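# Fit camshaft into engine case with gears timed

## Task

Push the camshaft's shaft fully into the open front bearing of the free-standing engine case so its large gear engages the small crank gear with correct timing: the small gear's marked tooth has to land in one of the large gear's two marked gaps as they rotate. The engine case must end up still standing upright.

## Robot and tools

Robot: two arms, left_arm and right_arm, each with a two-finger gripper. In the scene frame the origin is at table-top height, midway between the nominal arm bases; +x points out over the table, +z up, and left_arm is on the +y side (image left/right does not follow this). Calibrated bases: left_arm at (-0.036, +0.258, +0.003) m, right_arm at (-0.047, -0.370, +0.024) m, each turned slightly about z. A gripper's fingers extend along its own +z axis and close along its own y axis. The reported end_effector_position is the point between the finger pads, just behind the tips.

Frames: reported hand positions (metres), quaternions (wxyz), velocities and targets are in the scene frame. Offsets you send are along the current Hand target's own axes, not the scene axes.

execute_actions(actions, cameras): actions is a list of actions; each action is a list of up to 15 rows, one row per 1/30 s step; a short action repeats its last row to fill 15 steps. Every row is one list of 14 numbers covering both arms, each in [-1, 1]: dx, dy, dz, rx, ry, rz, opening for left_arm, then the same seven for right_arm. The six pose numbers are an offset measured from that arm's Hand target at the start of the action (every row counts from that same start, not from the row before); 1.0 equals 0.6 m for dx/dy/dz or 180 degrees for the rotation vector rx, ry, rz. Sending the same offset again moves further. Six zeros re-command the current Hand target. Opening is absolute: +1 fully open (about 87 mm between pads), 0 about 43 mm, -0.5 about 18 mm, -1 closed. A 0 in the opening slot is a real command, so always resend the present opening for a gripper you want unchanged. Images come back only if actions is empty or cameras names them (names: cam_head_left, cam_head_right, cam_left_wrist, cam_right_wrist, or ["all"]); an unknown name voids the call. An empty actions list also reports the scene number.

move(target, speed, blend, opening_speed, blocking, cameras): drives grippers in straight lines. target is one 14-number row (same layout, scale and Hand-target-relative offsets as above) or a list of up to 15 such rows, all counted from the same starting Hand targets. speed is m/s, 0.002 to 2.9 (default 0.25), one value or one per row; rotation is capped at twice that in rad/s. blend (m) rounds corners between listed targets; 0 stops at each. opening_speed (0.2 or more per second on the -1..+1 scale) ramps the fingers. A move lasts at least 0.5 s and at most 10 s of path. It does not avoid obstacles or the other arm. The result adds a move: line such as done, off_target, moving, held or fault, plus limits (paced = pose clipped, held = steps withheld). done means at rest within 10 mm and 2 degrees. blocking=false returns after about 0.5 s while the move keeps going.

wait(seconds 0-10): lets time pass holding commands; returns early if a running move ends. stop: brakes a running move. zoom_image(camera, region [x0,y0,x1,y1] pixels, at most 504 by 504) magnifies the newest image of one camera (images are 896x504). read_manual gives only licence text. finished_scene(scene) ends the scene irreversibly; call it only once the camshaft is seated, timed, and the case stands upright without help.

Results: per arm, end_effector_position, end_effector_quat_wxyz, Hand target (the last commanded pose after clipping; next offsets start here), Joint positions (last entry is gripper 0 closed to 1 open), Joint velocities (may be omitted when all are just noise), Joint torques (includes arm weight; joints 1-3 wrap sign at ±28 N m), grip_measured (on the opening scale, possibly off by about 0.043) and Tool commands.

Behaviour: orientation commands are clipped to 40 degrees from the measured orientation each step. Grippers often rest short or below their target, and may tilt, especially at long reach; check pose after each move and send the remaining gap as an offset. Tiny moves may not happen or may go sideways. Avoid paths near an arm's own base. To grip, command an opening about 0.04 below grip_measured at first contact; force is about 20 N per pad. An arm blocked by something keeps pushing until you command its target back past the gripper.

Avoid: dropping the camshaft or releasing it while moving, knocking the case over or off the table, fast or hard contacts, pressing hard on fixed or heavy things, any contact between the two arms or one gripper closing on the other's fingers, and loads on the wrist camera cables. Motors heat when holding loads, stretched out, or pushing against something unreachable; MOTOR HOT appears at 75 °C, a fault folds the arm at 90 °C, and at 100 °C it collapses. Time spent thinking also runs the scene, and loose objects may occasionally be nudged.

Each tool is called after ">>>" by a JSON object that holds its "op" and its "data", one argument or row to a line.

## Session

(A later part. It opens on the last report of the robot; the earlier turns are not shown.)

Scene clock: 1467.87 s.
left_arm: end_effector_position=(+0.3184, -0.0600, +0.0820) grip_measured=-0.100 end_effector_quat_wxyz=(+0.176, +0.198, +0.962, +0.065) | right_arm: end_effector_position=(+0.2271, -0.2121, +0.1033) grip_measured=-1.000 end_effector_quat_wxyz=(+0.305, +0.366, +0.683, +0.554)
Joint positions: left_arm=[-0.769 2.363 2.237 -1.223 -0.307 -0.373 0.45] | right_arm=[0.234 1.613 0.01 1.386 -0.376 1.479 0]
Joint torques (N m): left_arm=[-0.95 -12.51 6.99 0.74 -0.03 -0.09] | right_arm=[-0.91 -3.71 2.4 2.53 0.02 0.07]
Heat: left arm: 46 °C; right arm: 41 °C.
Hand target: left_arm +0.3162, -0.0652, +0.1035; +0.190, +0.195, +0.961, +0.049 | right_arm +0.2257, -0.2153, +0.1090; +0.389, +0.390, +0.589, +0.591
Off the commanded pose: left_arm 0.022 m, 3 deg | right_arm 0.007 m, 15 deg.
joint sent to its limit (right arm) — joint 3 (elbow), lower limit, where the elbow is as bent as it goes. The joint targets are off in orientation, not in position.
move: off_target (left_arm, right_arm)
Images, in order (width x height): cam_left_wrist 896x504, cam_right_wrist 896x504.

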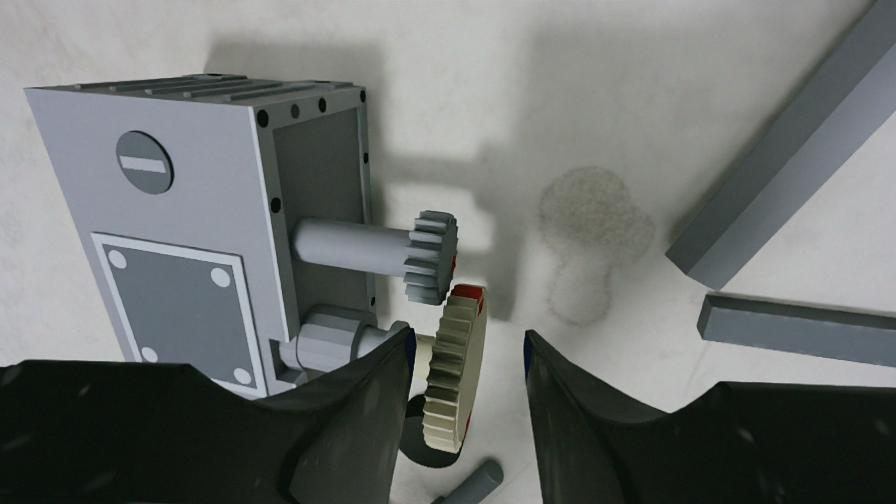

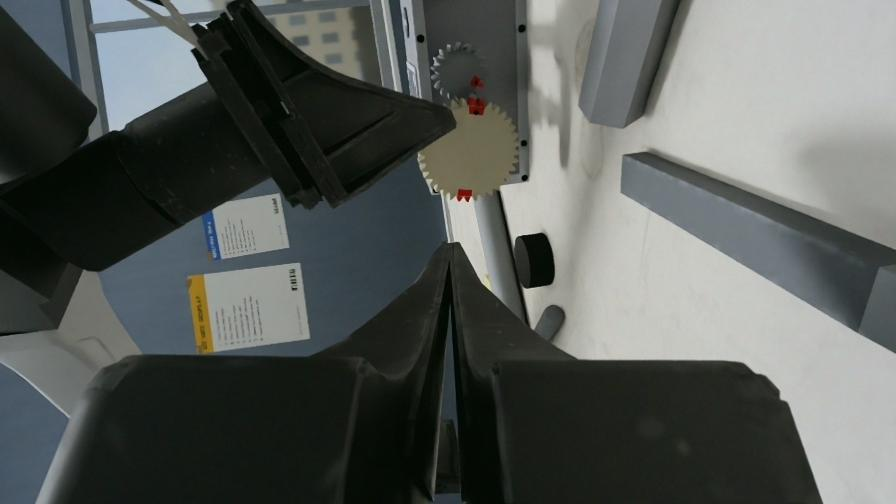

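>>> {"op": "move", "data": {
  "target": [
    [0.03,0.01,-0.012,0,0,0,-0.1,0,0,0,0,0,0,-1]
  ],
  "speed": 0.1,
  "cameras": ["cam_left_wrist","cam_right_wrist"]
}}

Scene clock: 1474.30 s.
left_arm: end_effector_position=(+0.2999, -0.0451, +0.0896) grip_measured=-0.100 end_effector_quat_wxyz=(+0.169, +0.199, +0.963, +0.068) | right_arm: end_effector_position=(+0.2271, -0.2121, +0.1033) grip_measured=-1.000 end_effector_quat_wxyz=(+0.305, +0.366, +0.683, +0.554)
Joint positions: left_arm=[-0.775 2.257 2.088 -1.197 -0.307 -0.38 0.45] | right_arm=[0.234 1.613 0.01 1.386 -0.376 1.479 0]
Joint torques (N m): left_arm=[-1.03 -12.15 4.9 1.08 -0.05 -0.09] | right_arm=[-0.94 -3.7 2.56 2.52 0.01 0.08]
Heat: left arm: 49 °C; right arm: 41 °C.
Hand target: left_arm +0.3002, -0.0527, +0.1049; +0.190, +0.195, +0.961, +0.049 | right_arm +0.2257, -0.2153, +0.1090; +0.389, +0.390, +0.589, +0.591
Off the commanded pose: left_arm 0.017 m, 3 deg | right_arm 0.007 m, 15 deg.
joint sent to its limit (right arm) — joint 3 (elbow), lower limit, where the elbow is as bent as it goes. The joint targets are off in orientation, not in position.
move: off_target (left_arm, right_arm)
Images, in order (width x height): cam_left_wrist 896x504, cam_right_wrist 896x504.

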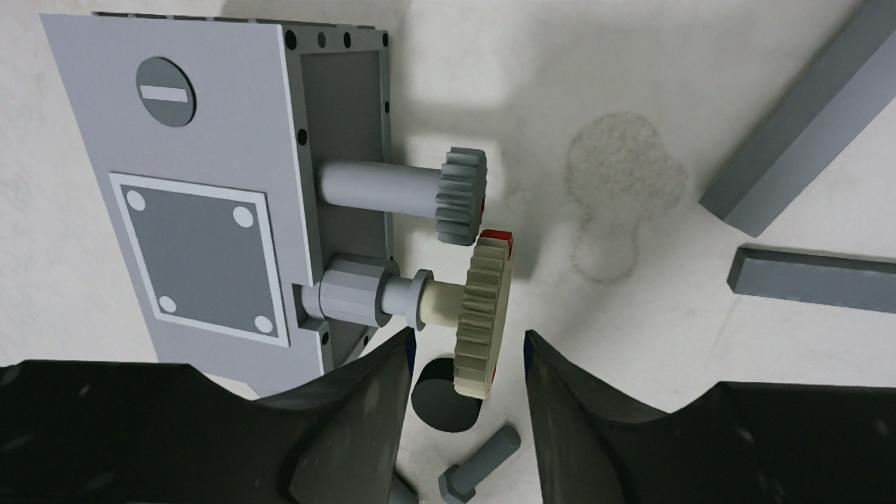

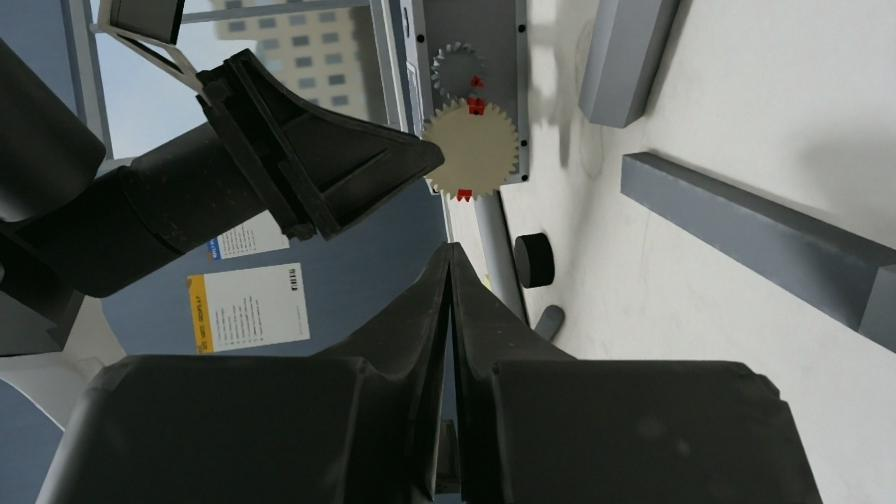

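>>> {"op": "move", "data": {
  "target": [
    [0,-0.006,0,0,0,0.025,-0.1,0,0,0,0,0,0,-1],
    [0,-0.006,0,0,0,0.025,-0.72,0,0,0,0,0,0,-1]
  ],
  "speed": 0.1,
  "opening_speed": 1.0,
  "cameras": ["cam_left_wrist","cam_right_wrist"]
}}

>>> {"op": "move", "data": {
  "target": [
    [-0.014,0,0,0,0,0,-0.72,0,0,0,0,0,0,-1]
  ],
  "speed": 0.05,
  "cameras": ["cam_left_wrist","cam_right_wrist"]
}}

>>> {"op": "zoom_image", "data": {
  "camera": "cam_right_wrist",
  "region": [380, 20, 540, 220]
}}

Scene clock: 1482.50 s.
left_arm: end_effector_position=(+0.2969, -0.0475, +0.0903) grip_measured=-0.639 end_effector_quat_wxyz=(+0.169, +0.232, +0.955, +0.074) | right_arm: end_effector_position=(+0.2271, -0.2121, +0.1033) grip_measured=-1.000 end_effector_quat_wxyz=(+0.305, +0.366, +0.683, +0.554)
Joint positions: left_arm=[-0.79 2.257 2.088 -1.197 -0.312 -0.326 0.181] | right_arm=[0.234 1.613 0.01 1.386 -0.376 1.479 0]
Joint torques (N m): left_arm=[-0.92 -11 6.54 0.99 -0.03 0] | right_arm=[-0.88 -3.67 2.55 2.52 0.03 0.1]
Heat: left arm: 51 °C; right arm: 41 °C.
Hand target: left_arm +0.2989, -0.0560, +0.1043; +0.188, +0.232, +0.953, +0.056 | right_arm +0.2257, -0.2153, +0.1090; +0.389, +0.390, +0.589, +0.591
Off the commanded pose: left_arm 0.017 m, 3 deg | right_arm 0.007 m, 15 deg.
joint sent to its limit (right arm) — joint 3 (elbow), lower limit, where the elbow is as bent as it goes. The joint targets are off in orientation, not in position.
move: off_target (left_arm, right_arm); target 2's new opening was sent with left_arm's hand 0.016 m and 3 deg from that target
Images, in order (width x height): cam_left_wrist 896x504, cam_right_wrist 896x504.

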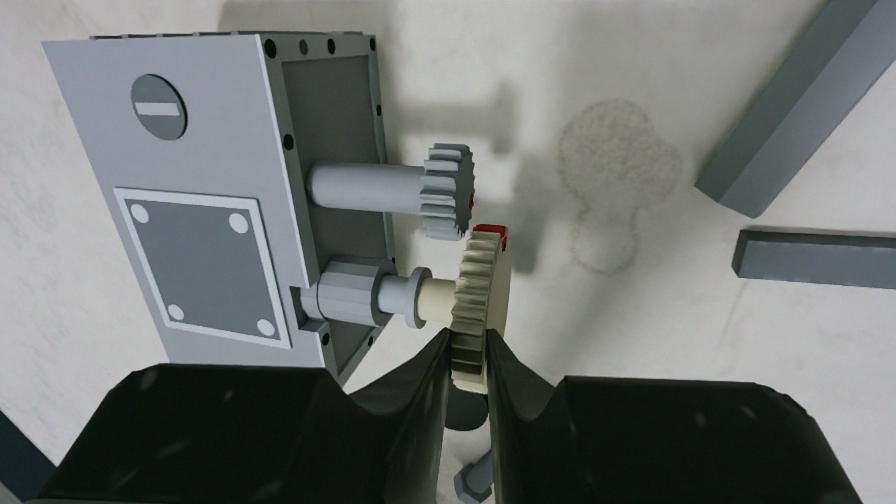

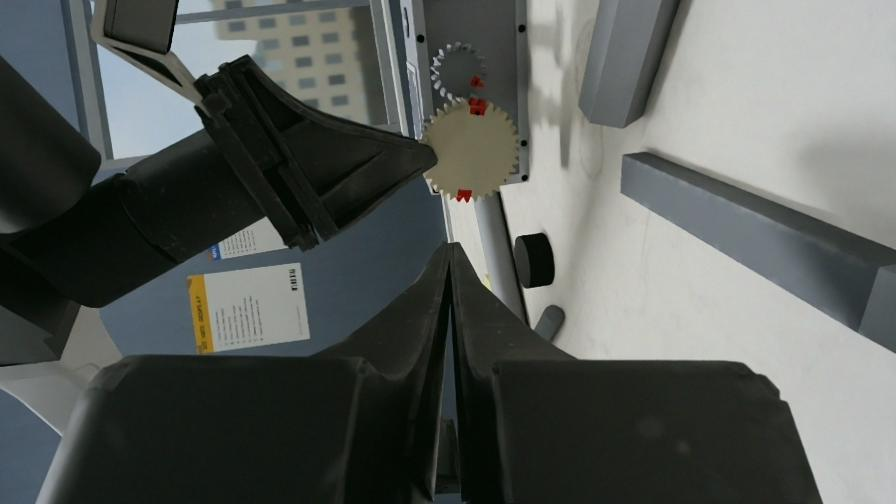

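Scene clock: 1483.33 s.
left_arm: end_effector_position=(+0.2978, -0.0522, +0.0917) grip_measured=-0.639 end_effector_quat_wxyz=(+0.164, +0.233, +0.956, +0.068) | right_arm: end_effector_position=(+0.2271, -0.2121, +0.1033) grip_measured=-1.000 end_effector_quat_wxyz=(+0.305, +0.366, +0.683, +0.554)
Joint positions: left_arm=[-0.79 2.283 2.139 -1.225 -0.297 -0.326 0.18] | right_arm=[0.234 1.613 0.01 1.386 -0.376 1.479 0]
Joint torques (N m): left_arm=[-0.51 -10.03 8.76 0.92 -0.17 0.06] | right_arm=[-0.87 -3.71 2.47 2.5 0.01 0.11]
Heat: left arm: 51 °C; right arm: 41 °C.
Hand target: left_arm +0.3058, -0.0599, +0.1070; +0.188, +0.232, +0.953, +0.056 | right_arm +0.2257, -0.2153, +0.1090; +0.389, +0.390, +0.589, +0.591
Off the commanded pose: left_arm 0.019 m, 3 deg | right_arm 0.007 m, 15 deg.
joint sent to its limit (right arm) — joint 3 (elbow), lower limit, where the elbow is as bent as it goes. The joint targets are off in orientation, not in position.
move: off_target (left_arm, right_arm)
Images, in order (width x height): cam_left_wrist 896x504, cam_right_wrist 896x504.

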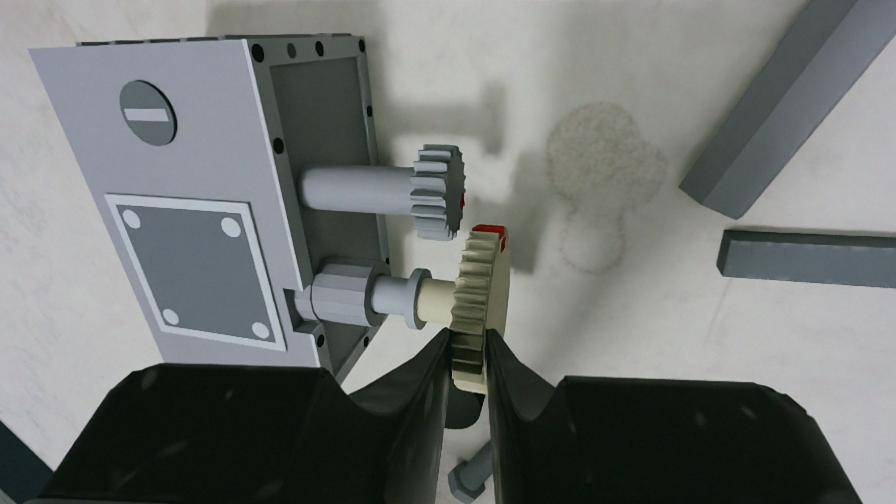

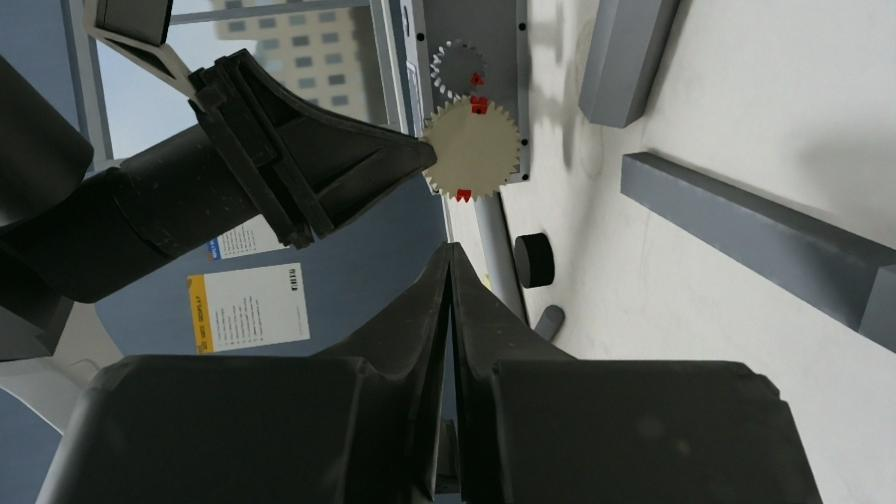

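Scaled by 2.520 from the camera's 896x504 image, which has a finer 1280x720 frame.

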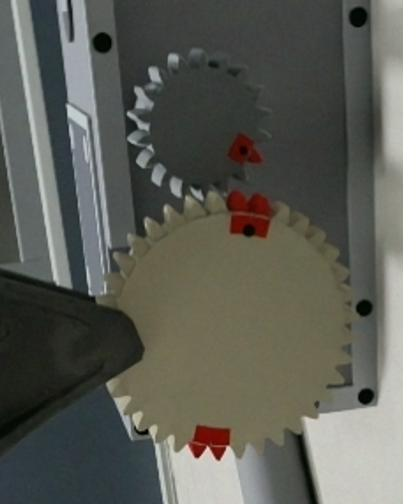

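>>> {"op": "move", "data": {
  "target": [
    [-0.008,0,0,0,0,0,-0.72,0,0,0,0,0,0,-1]
  ],
  "speed": 0.05,
  "cameras": ["cam_left_wrist","cam_right_wrist"]
}}

>>> {"op": "zoom_image", "data": {
  "camera": "cam_right_wrist",
  "region": [380, 20, 540, 220]
}}

Scene clock: 1489.33 s.
left_arm: end_effector_position=(+0.2995, -0.0554, +0.0920) grip_measured=-0.639 end_effector_quat_wxyz=(+0.161, +0.234, +0.957, +0.068) | right_arm: end_effector_position=(+0.2271, -0.2121, +0.1033) grip_measured=-1.000 end_effector_quat_wxyz=(+0.305, +0.366, +0.683, +0.554)
Joint positions: left_arm=[-0.79 2.31 2.187 -1.251 -0.292 -0.326 0.18] | right_arm=[0.234 1.613 0.01 1.386 -0.376 1.479 0]
Joint torques (N m): left_arm=[-0.28 -10.32 8.87 0.95 -0.22 0.08] | right_arm=[-1.02 -3.74 2.44 2.51 0.04 0.1]
Heat: left arm: 50 °C; right arm: 41 °C.
Hand target: left_arm +0.3099, -0.0622, +0.1088; +0.188, +0.232, +0.953, +0.056 | right_arm +0.2257, -0.2153, +0.1090; +0.389, +0.390, +0.589, +0.591
Off the commanded pose: left_arm 0.021 m, 3 deg | right_arm 0.007 m, 15 deg.
joint sent to its limit (right arm) — joint 3 (elbow), lower limit, where the elbow is as bent as it goes. The joint targets are off in orientation, not in position.
move: off_target (left_arm, right_arm)
Images, in order (width x height): cam_left_wrist 896x504, cam_right_wrist 896x504.

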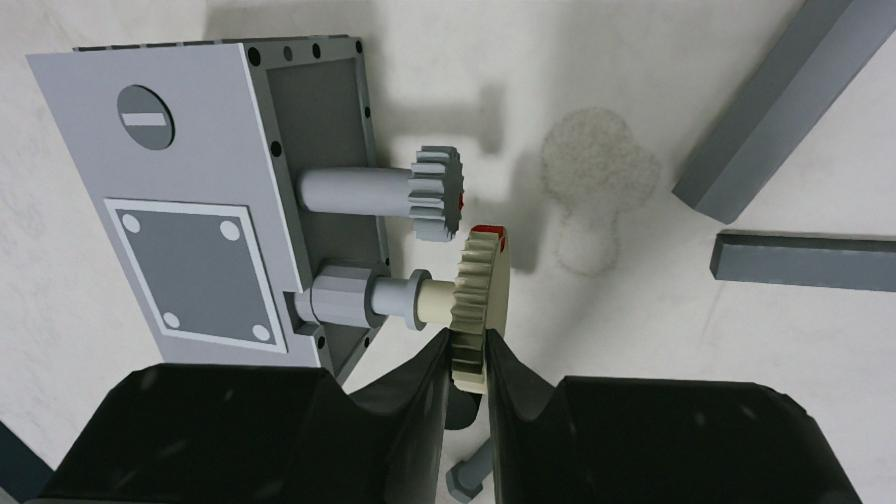

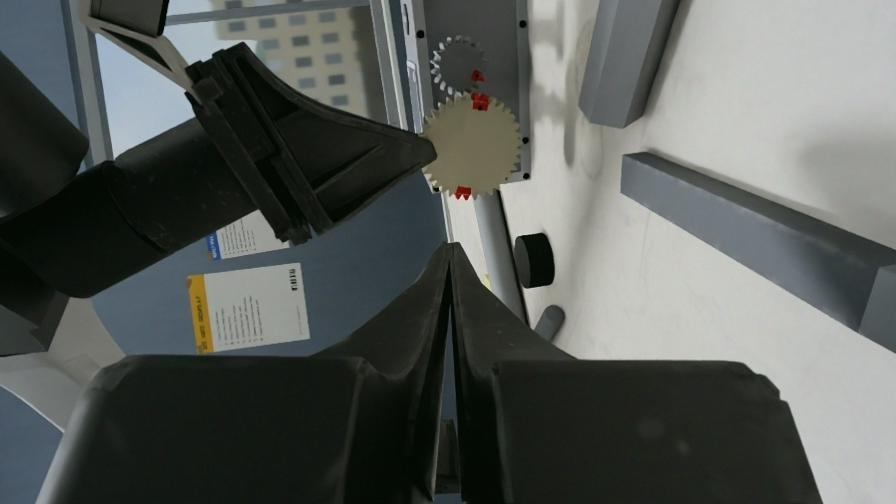

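Scaled by 2.520 from the camera's 896x504 image, which has a finer 1280x720 frame.

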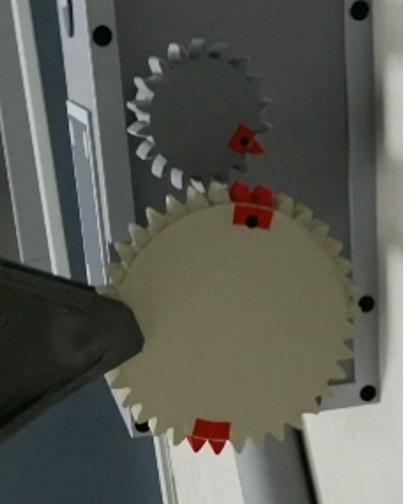

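>>> {"op": "move", "data": {
  "target": [
    [-0.004,0,0,0,0.05,0,-0.8,0,0,0,0,0,0,-1]
  ],
  "speed": 0.05,
  "cameras": ["cam_left_wrist","cam_right_wrist"]
}}

>>> {"op": "zoom_image", "data": {
  "camera": "cam_right_wrist",
  "region": [380, 20, 540, 220]
}}

Scene clock: 1498.27 s.
left_arm: end_effector_position=(+0.3067, -0.0647, +0.0929) grip_measured=-0.643 end_effector_quat_wxyz=(+0.113, +0.228, +0.965, +0.068) | right_arm: end_effector_position=(+0.2271, -0.2121, +0.1033) grip_measured=-1.000 end_effector_quat_wxyz=(+0.305, +0.366, +0.683, +0.554)
Joint positions: left_arm=[-0.772 2.583 2.698 -1.569 -0.238 -0.337 0.179] | right_arm=[0.234 1.613 0.01 1.386 -0.376 1.479 0]
Joint torques (N m): left_arm=[-0.01 -11.47 8.14 0.51 -0.18 0.09] | right_arm=[-0.95 -3.67 2.54 2.53 0.01 0.09]
Heat: left arm: 49 °C; right arm: 41 °C.
Hand target: left_arm +0.3117, -0.0633, +0.1096; +0.113, +0.227, +0.964, +0.074 | right_arm +0.2257, -0.2153, +0.1090; +0.389, +0.390, +0.589, +0.591
Off the commanded pose: left_arm 0.018 m, 1 deg | right_arm 0.007 m, 15 deg.
joint sent to its limit (left arm) — joint 4 (wrist pitch), lower limit. The joint targets still meet the commanded pose.
joint sent to its limit (right arm) — joint 3 (elbow), lower limit, where the elbow is as bent as it goes. The joint targets are off in orientation, not in position.
move: off_target (left_arm, right_arm)
Images, in order (width x height): cam_left_wrist 896x504, cam_right_wrist 896x504.

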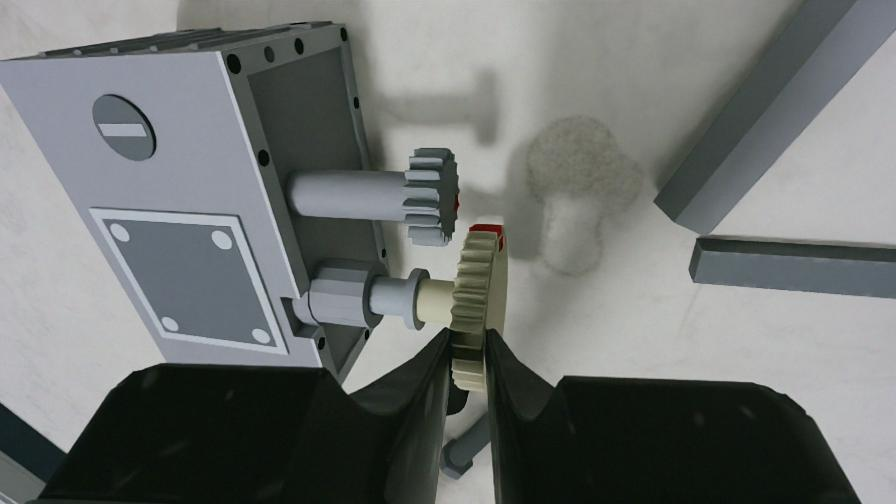

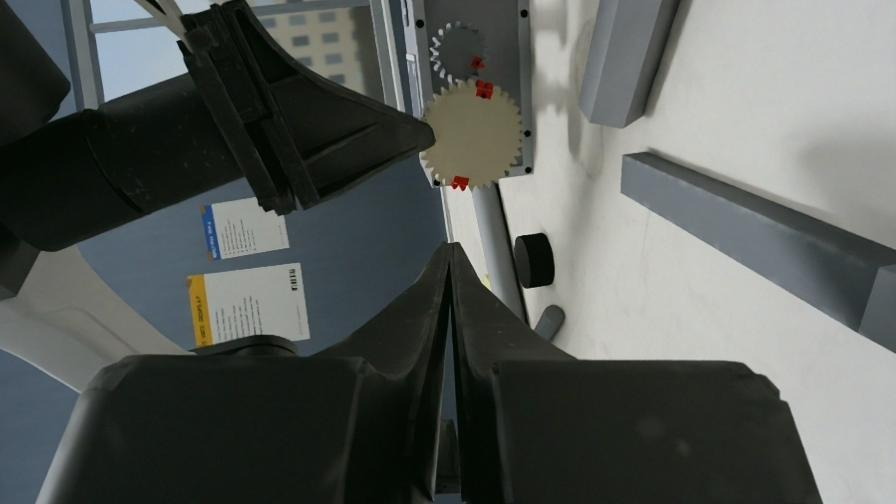

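Scaled by 2.520 from the camera's 896x504 image, which has a finer 1280x720 frame.

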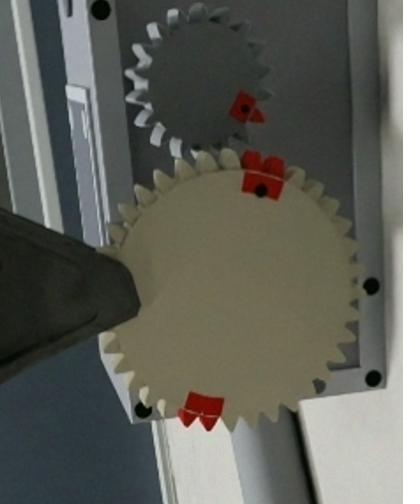

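>>> {"op": "move", "data": {
  "target": [
    [0.004,0,0,0,0,0,-0.3,0,0,0,0,0,0,-1],
    [0.01,0,0,0,-0.05,0,-0.3,0,0,0,0,0,0,-1],
    [0.01,0,0,0,-0.05,0,-0.8,0,0,0,0,0,0,-1]
  ],
  "speed": 0.08,
  "cameras": ["cam_left_wrist","cam_right_wrist"]
}}

>>> {"op": "zoom_image", "data": {
  "camera": "cam_right_wrist",
  "region": [380, 0, 540, 200]
}}

Scene clock: 1507.73 s.
left_arm: end_effector_position=(+0.3032, -0.0567, +0.0902) grip_measured=-0.635 end_effector_quat_wxyz=(+0.161, +0.231, +0.957, +0.066) | right_arm: end_effector_position=(+0.2271, -0.2121, +0.1033) grip_measured=-1.000 end_effector_quat_wxyz=(+0.305, +0.366, +0.683, +0.554)
Joint positions: left_arm=[-0.785 2.325 2.207 -1.252 -0.289 -0.327 0.182] | right_arm=[0.234 1.613 0.01 1.386 -0.376 1.479 0]
Joint torques (N m): left_arm=[-0.94 -12.74 4.9 1.05 -0.25 0.06] | right_arm=[-0.94 -3.69 2.44 2.53 0.02 0.08]
Heat: left arm: 51 °C; right arm: 40 °C.
Hand target: left_arm +0.3065, -0.0606, +0.1084; +0.188, +0.232, +0.953, +0.056 | right_arm +0.2257, -0.2153, +0.1090; +0.389, +0.390, +0.589, +0.591
Off the commanded pose: left_arm 0.019 m, 3 deg | right_arm 0.007 m, 15 deg.
joint sent to its limit (right arm) — joint 3 (elbow), lower limit, where the elbow is as bent as it goes. The joint targets are off in orientation, not in position.
move: off_target (left_arm, right_arm); target 3's new opening was sent with left_arm's hand 0.019 m and 3 deg from that target
Images, in order (width x height): cam_left_wrist 896x504, cam_right_wrist 896x504.

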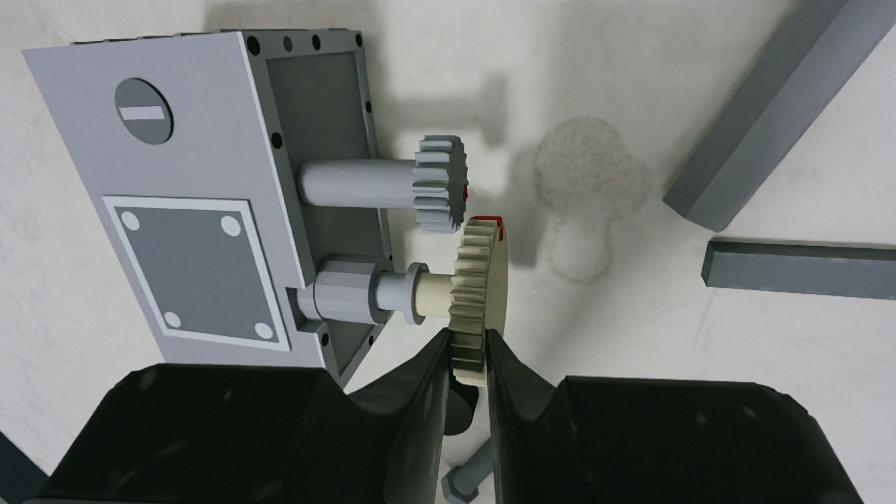

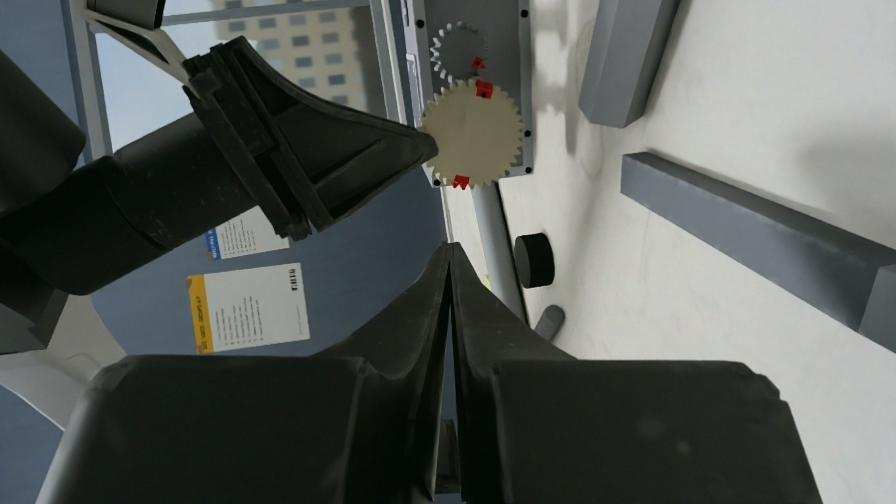

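Scaled by 2.520 from the camera's 896x504 image, which has a finer 1280x720 frame.

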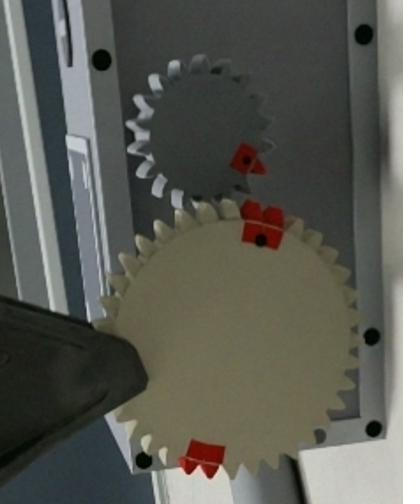

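>>> {"op": "move", "data": {
  "target": [
    [-0.006,0,0,0,0.047,0,-0.8,0,0,0,0,0,0,-1]
  ],
  "speed": 0.05,
  "cameras": ["cam_left_wrist","cam_right_wrist"]
}}

>>> {"op": "zoom_image", "data": {
  "camera": "cam_right_wrist",
  "region": [380, 0, 540, 200]
}}

>>> {"op": "zoom_image", "data": {
  "camera": "cam_left_wrist",
  "region": [290, 130, 550, 330]
}}

Scene clock: 1519.47 s.
left_arm: end_effector_position=(+0.3043, -0.0636, +0.0923) grip_measured=-0.639 end_effector_quat_wxyz=(+0.109, +0.229, +0.965, +0.071) | right_arm: end_effector_position=(+0.2271, -0.2121, +0.1033) grip_measured=-1.000 end_effector_quat_wxyz=(+0.305, +0.366, +0.683, +0.554)
Joint positions: left_arm=[-0.774 2.576 2.68 -1.568 -0.239 -0.338 0.18] | right_arm=[0.234 1.613 0.01 1.386 -0.376 1.479 0]
Joint torques (N m): left_arm=[-0.08 -11.51 8.21 0.48 -0.2 0.06] | right_arm=[-0.91 -3.69 2.4 2.53 0.02 0.1]
Heat: left arm: 53 °C; right arm: 40 °C.
Hand target: left_arm +0.3094, -0.0622, +0.1095; +0.117, +0.227, +0.964, +0.073 | right_arm +0.2257, -0.2153, +0.1090; +0.389, +0.390, +0.589, +0.591
Off the commanded pose: left_arm 0.018 m, 1 deg | right_arm 0.007 m, 15 deg.
joint sent to its limit (left arm) — joint 4 (wrist pitch), lower limit. The joint targets still meet the commanded pose.
joint sent to its limit (right arm) — joint 3 (elbow), lower limit, where the elbow is as bent as it goes. The joint targets are off in orientation, not in position.
move: off_target (left_arm, right_arm)
Images, in order (width x height): cam_left_wrist 896x504, cam_right_wrist 896x504.

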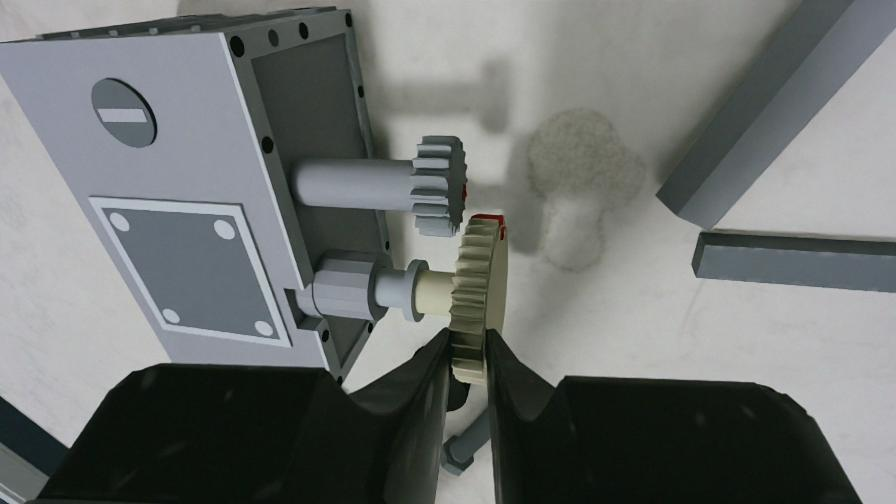

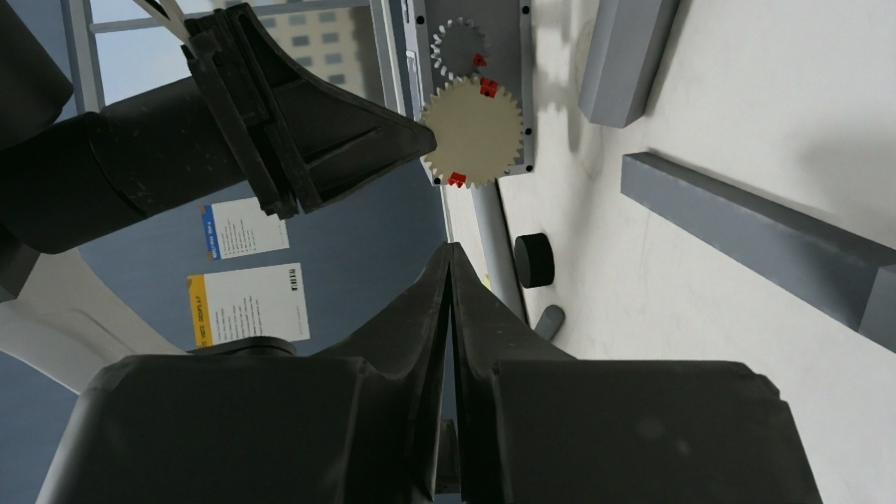

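Scaled by 2.520 from the camera's 896x504 image, which has a finer 1280x720 frame.

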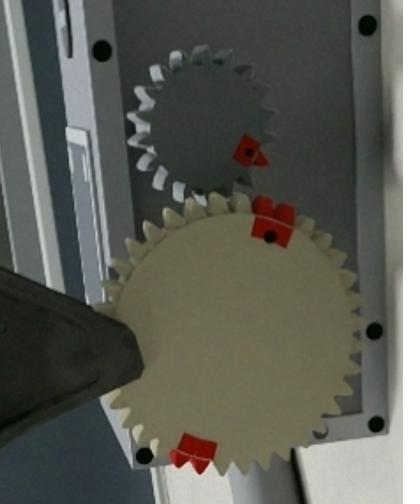

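Scaled by 1.938 from the camera's 896x504 image, which has a finer 1280x720 frame.

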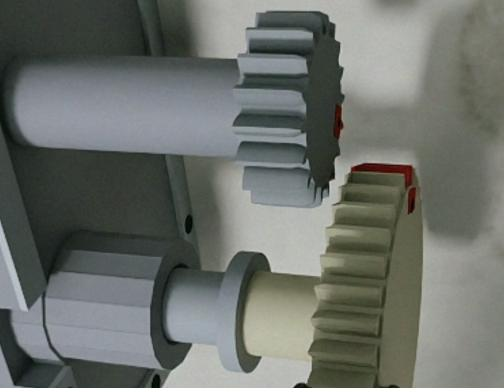

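>>> {"op": "move", "data": {
  "target": [
    [0,0,0,0,0,0,-0.2,0,0,0,0,0,0,-1],
    [0.0,0,-0.17,0,0,0,-0.2,0,0,0,0,0,0,-1]
  ],
  "speed": 0.15,
  "cameras": ["cam_left_wrist","cam_right_wrist"]
}}

>>> {"op": "zoom_image", "data": {
  "camera": "cam_right_wrist",
  "region": [380, 0, 540, 200]
}}

Scene clock: 1537.03 s.
left_arm: end_effector_position=(+0.2858, -0.0749, +0.1946) grip_measured=-0.200 end_effector_quat_wxyz=(+0.207, +0.237, +0.949, +0.008) | right_arm: end_effector_position=(+0.2271, -0.2121, +0.1033) grip_measured=-1.000 end_effector_quat_wxyz=(+0.305, +0.366, +0.683, +0.554)
Joint positions: left_arm=[-0.825 2.356 2.696 -1.574 -0.251 -0.336 0.4] | right_arm=[0.234 1.613 0.01 1.386 -0.376 1.479 0]
Joint torques (N m): left_arm=[-0.73 -11.19 4.6 0.97 -0.21 -0.07] | right_arm=[-0.92 -3.7 2.51 2.51 0.03 0.08]
Heat: left arm: 56 °C; right arm: 40 °C.
Hand target: left_arm +0.2830, -0.0712, +0.2078; +0.117, +0.228, +0.964, +0.073 | right_arm +0.2257, -0.2153, +0.1090; +0.389, +0.390, +0.589, +0.591
Off the commanded pose: left_arm 0.014 m, 13 deg | right_arm 0.007 m, 15 deg.
joint sent to its limit (left arm) — joint 4 (wrist pitch), lower limit. The joint targets are off in orientation, not in position.
joint sent to its limit (right arm) — joint 3 (elbow), lower limit, where the elbow is as bent as it goes. The joint targets are off in orientation, not in position.
move: off_target (left_arm, right_arm)
Images, in order (width x height): cam_left_wrist 896x504, cam_right_wrist 896x504.

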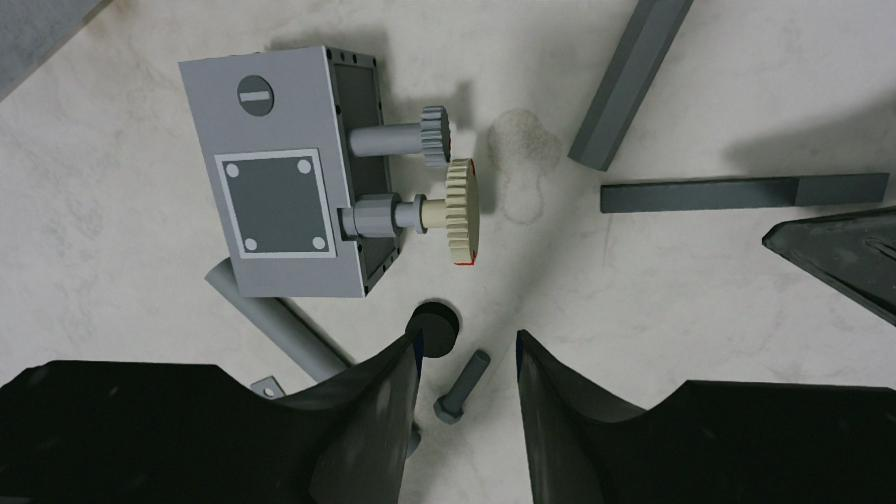

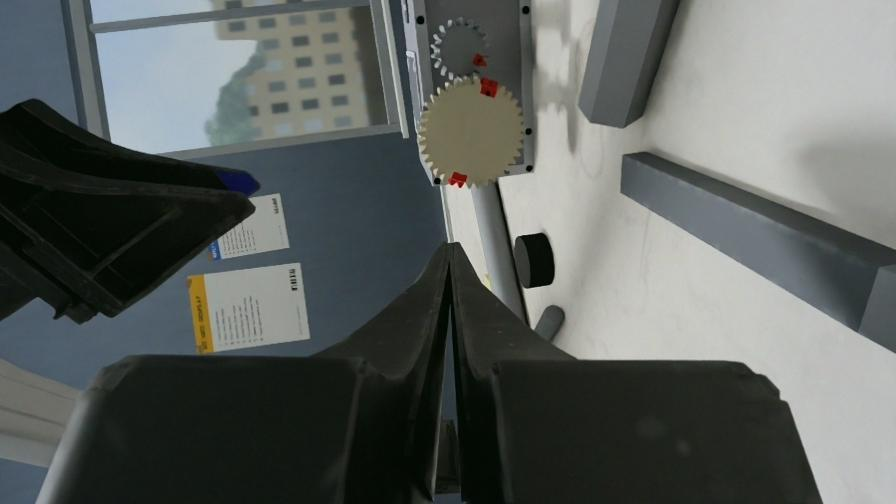

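Scaled by 2.520 from the camera's 896x504 image, which has a finer 1280x720 frame.

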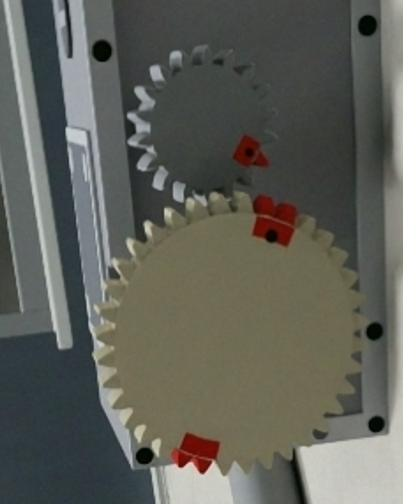

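>>> {"op": "move", "data": {
  "target": [0,0,0,0,0,0,-0.2,0.113,-0.037,0.18,-0.204,0.204,-0.469,-1],
  "speed": 0.25,
  "cameras": ["cam_left_wrist","cam_right_wrist"]
}}

Scene clock: 1549.33 s.
left_arm: end_effector_position=(+0.2859, -0.0748, +0.1947) grip_measured=-0.200 end_effector_quat_wxyz=(+0.207, +0.237, +0.949, +0.008) | right_arm: end_effector_position=(+0.2898, -0.1171, +0.0669) grip_measured=-1.000 end_effector_quat_wxyz=(+0.539, -0.387, +0.622, +0.416)
Joint positions: left_arm=[-0.825 2.356 2.696 -1.574 -0.252 -0.336 0.4] | right_arm=[0.355 2.065 0.56 1.389 -0.896 0.01 0]
Joint torques (N m): left_arm=[-0.73 -11.21 4.7 0.97 -0.2 -0.07] | right_arm=[0.49 -5.24 5.48 3.19 -0.01 -0.06]
Heat: left arm: 56 °C; right arm: 42 °C.
Hand target: left_arm +0.2830, -0.0711, +0.2078; +0.118, +0.228, +0.964, +0.073 | right_arm +0.2983, -0.1103, +0.0870; +0.579, -0.405, +0.578, +0.408
Off the commanded pose: left_arm 0.014 m, 13 deg | right_arm 0.023 m, 7 deg.
joint sent to its limit (left arm) — joint 4 (wrist pitch), lower limit. The joint targets are off in orientation, not in position.
move: off_target (left_arm, right_arm)
Images, in order (width x height): cam_left_wrist 896x504, cam_right_wrist 896x504.

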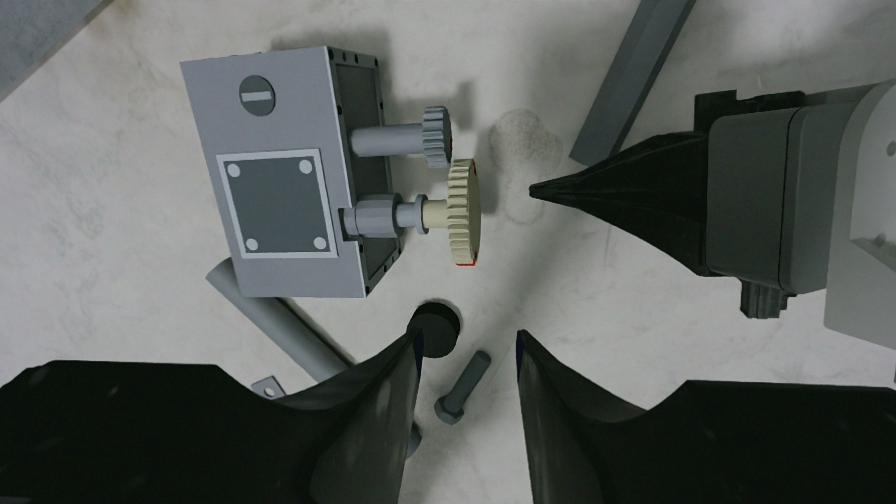

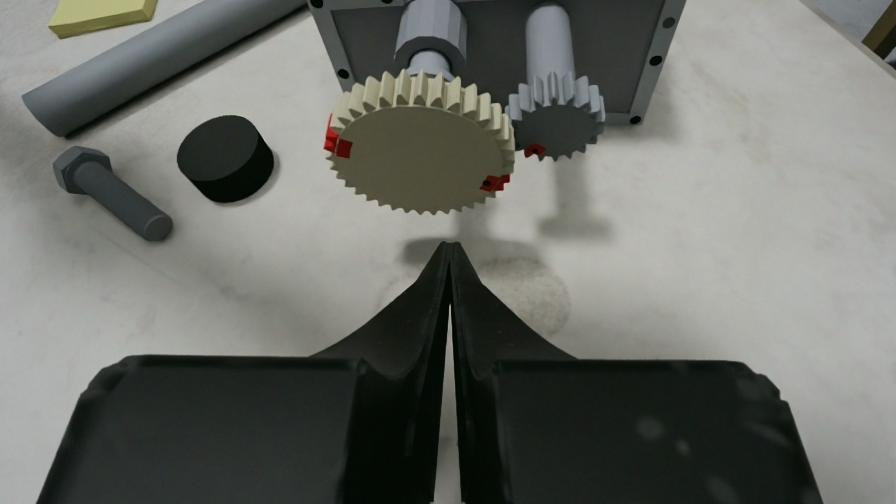

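>>> {"op": "move", "data": {
  "target": [0,0,0,0,0,0,-0.2,-0.01,0.018,0.038,0,0,0,-1],
  "speed": 0.1,
  "cameras": ["cam_left_wrist","cam_right_wrist"]
}}

Scene clock: 1555.07 s.
left_arm: end_effector_position=(+0.2859, -0.0748, +0.1947) grip_measured=-0.200 end_effector_quat_wxyz=(+0.207, +0.237, +0.949, +0.008) | right_arm: end_effector_position=(+0.2863, -0.0914, +0.0728) grip_measured=-1.000 end_effector_quat_wxyz=(+0.545, -0.398, +0.610, +0.416)
Joint positions: left_arm=[-0.825 2.356 2.696 -1.574 -0.252 -0.336 0.4] | right_arm=[0.435 2.065 0.586 1.388 -0.834 0.007 0]
Joint torques (N m): left_arm=[-0.73 -11.22 4.72 0.97 -0.21 -0.07] | right_arm=[0.5 -6.28 5.71 2.86 0.14 0.02]
Heat: left arm: 55 °C; right arm: 42 °C.
Hand target: left_arm +0.2830, -0.0711, +0.2078; +0.118, +0.228, +0.964, +0.073 | right_arm +0.2959, -0.0853, +0.0931; +0.579, -0.405, +0.578, +0.408
Off the commanded pose: left_arm 0.014 m, 13 deg | right_arm 0.023 m, 6 deg.
joint sent to its limit (left arm) — joint 4 (wrist pitch), lower limit. The joint targets are off in orientation, not in position.
move: off_target (left_arm, right_arm)
Images, in order (width x height): cam_left_wrist 896x504, cam_right_wrist 896x504.

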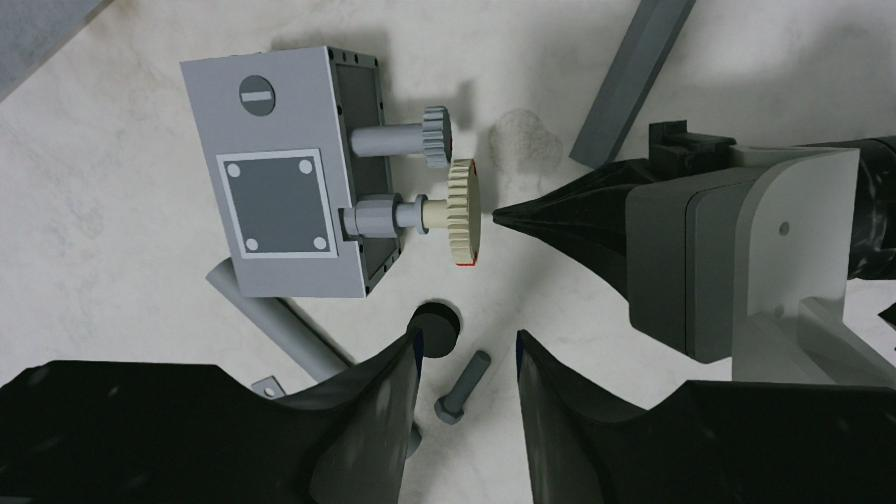

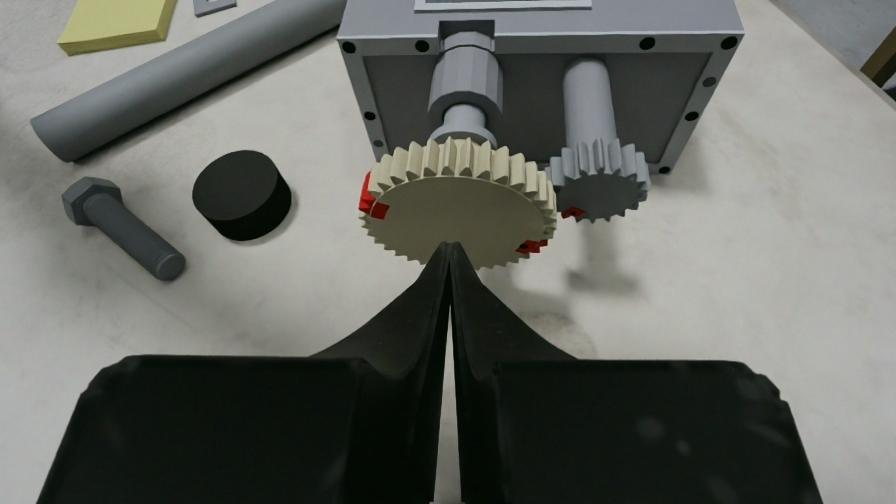

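>>> {"op": "move", "data": {
  "target": [0,0,0,0,0,0,-0.2,-0.002,-0.004,0.022,0,0,0,-1],
  "speed": 0.05,
  "cameras": ["cam_left_wrist","cam_right_wrist"]
}}

>>> {"op": "zoom_image", "data": {
  "camera": "cam_left_wrist",
  "region": [320, 70, 560, 290]
}}

>>> {"op": "zoom_image", "data": {
  "camera": "cam_right_wrist",
  "region": [340, 100, 660, 320]
}}

Scene clock: 1561.53 s.
left_arm: end_effector_position=(+0.2859, -0.0748, +0.1947) grip_measured=-0.200 end_effector_quat_wxyz=(+0.207, +0.237, +0.949, +0.008) | right_arm: end_effector_position=(+0.2956, -0.0803, +0.0831) grip_measured=-1.000 end_effector_quat_wxyz=(+0.559, -0.401, +0.597, +0.412)
Joint positions: left_arm=[-0.825 2.356 2.696 -1.574 -0.252 -0.336 0.4] | right_arm=[0.457 2.069 0.631 1.387 -0.811 0.007 0]
Joint torques (N m): left_arm=[-0.73 -11.21 4.72 0.97 -0.21 -0.06] | right_arm=[0.72 -5.5 6.2 2.57 0.18 0.03]
Heat: left arm: 55 °C; right arm: 42 °C.
Hand target: left_arm +0.2830, -0.0711, +0.2078; +0.118, +0.228, +0.964, +0.073 | right_arm +0.3028, -0.0737, +0.0943; +0.579, -0.405, +0.578, +0.407
Off the commanded pose: left_arm 0.014 m, 13 deg | right_arm 0.015 m, 3 deg.
joint sent to its limit (left arm) — joint 4 (wrist pitch), lower limit. The joint targets are off in orientation, not in position.
move: off_target (left_arm, right_arm)
Images, in order (width x height): cam_left_wrist 896x504, cam_right_wrist 896x504.

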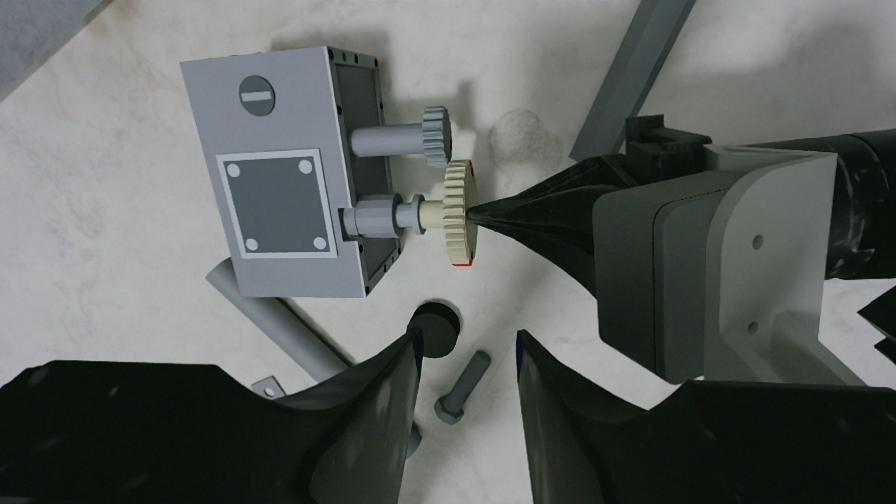

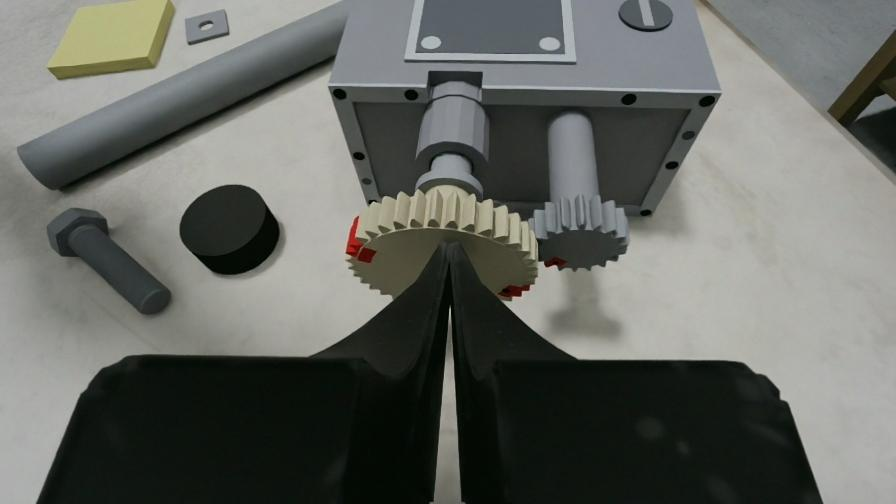

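Scaled by 2.100 from the camera's 896x504 image, which has a finer 1280x720 frame.

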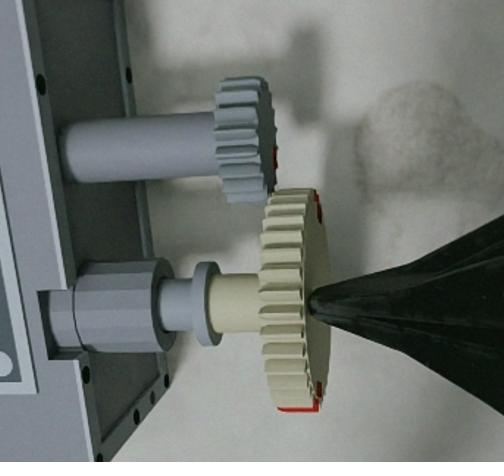

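Scaled by 1.575 from the camera's 896x504 image, which has a finer 1280x720 frame.

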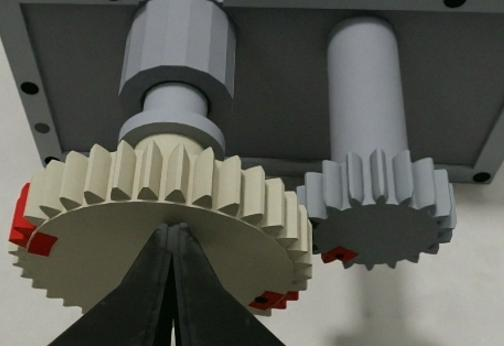

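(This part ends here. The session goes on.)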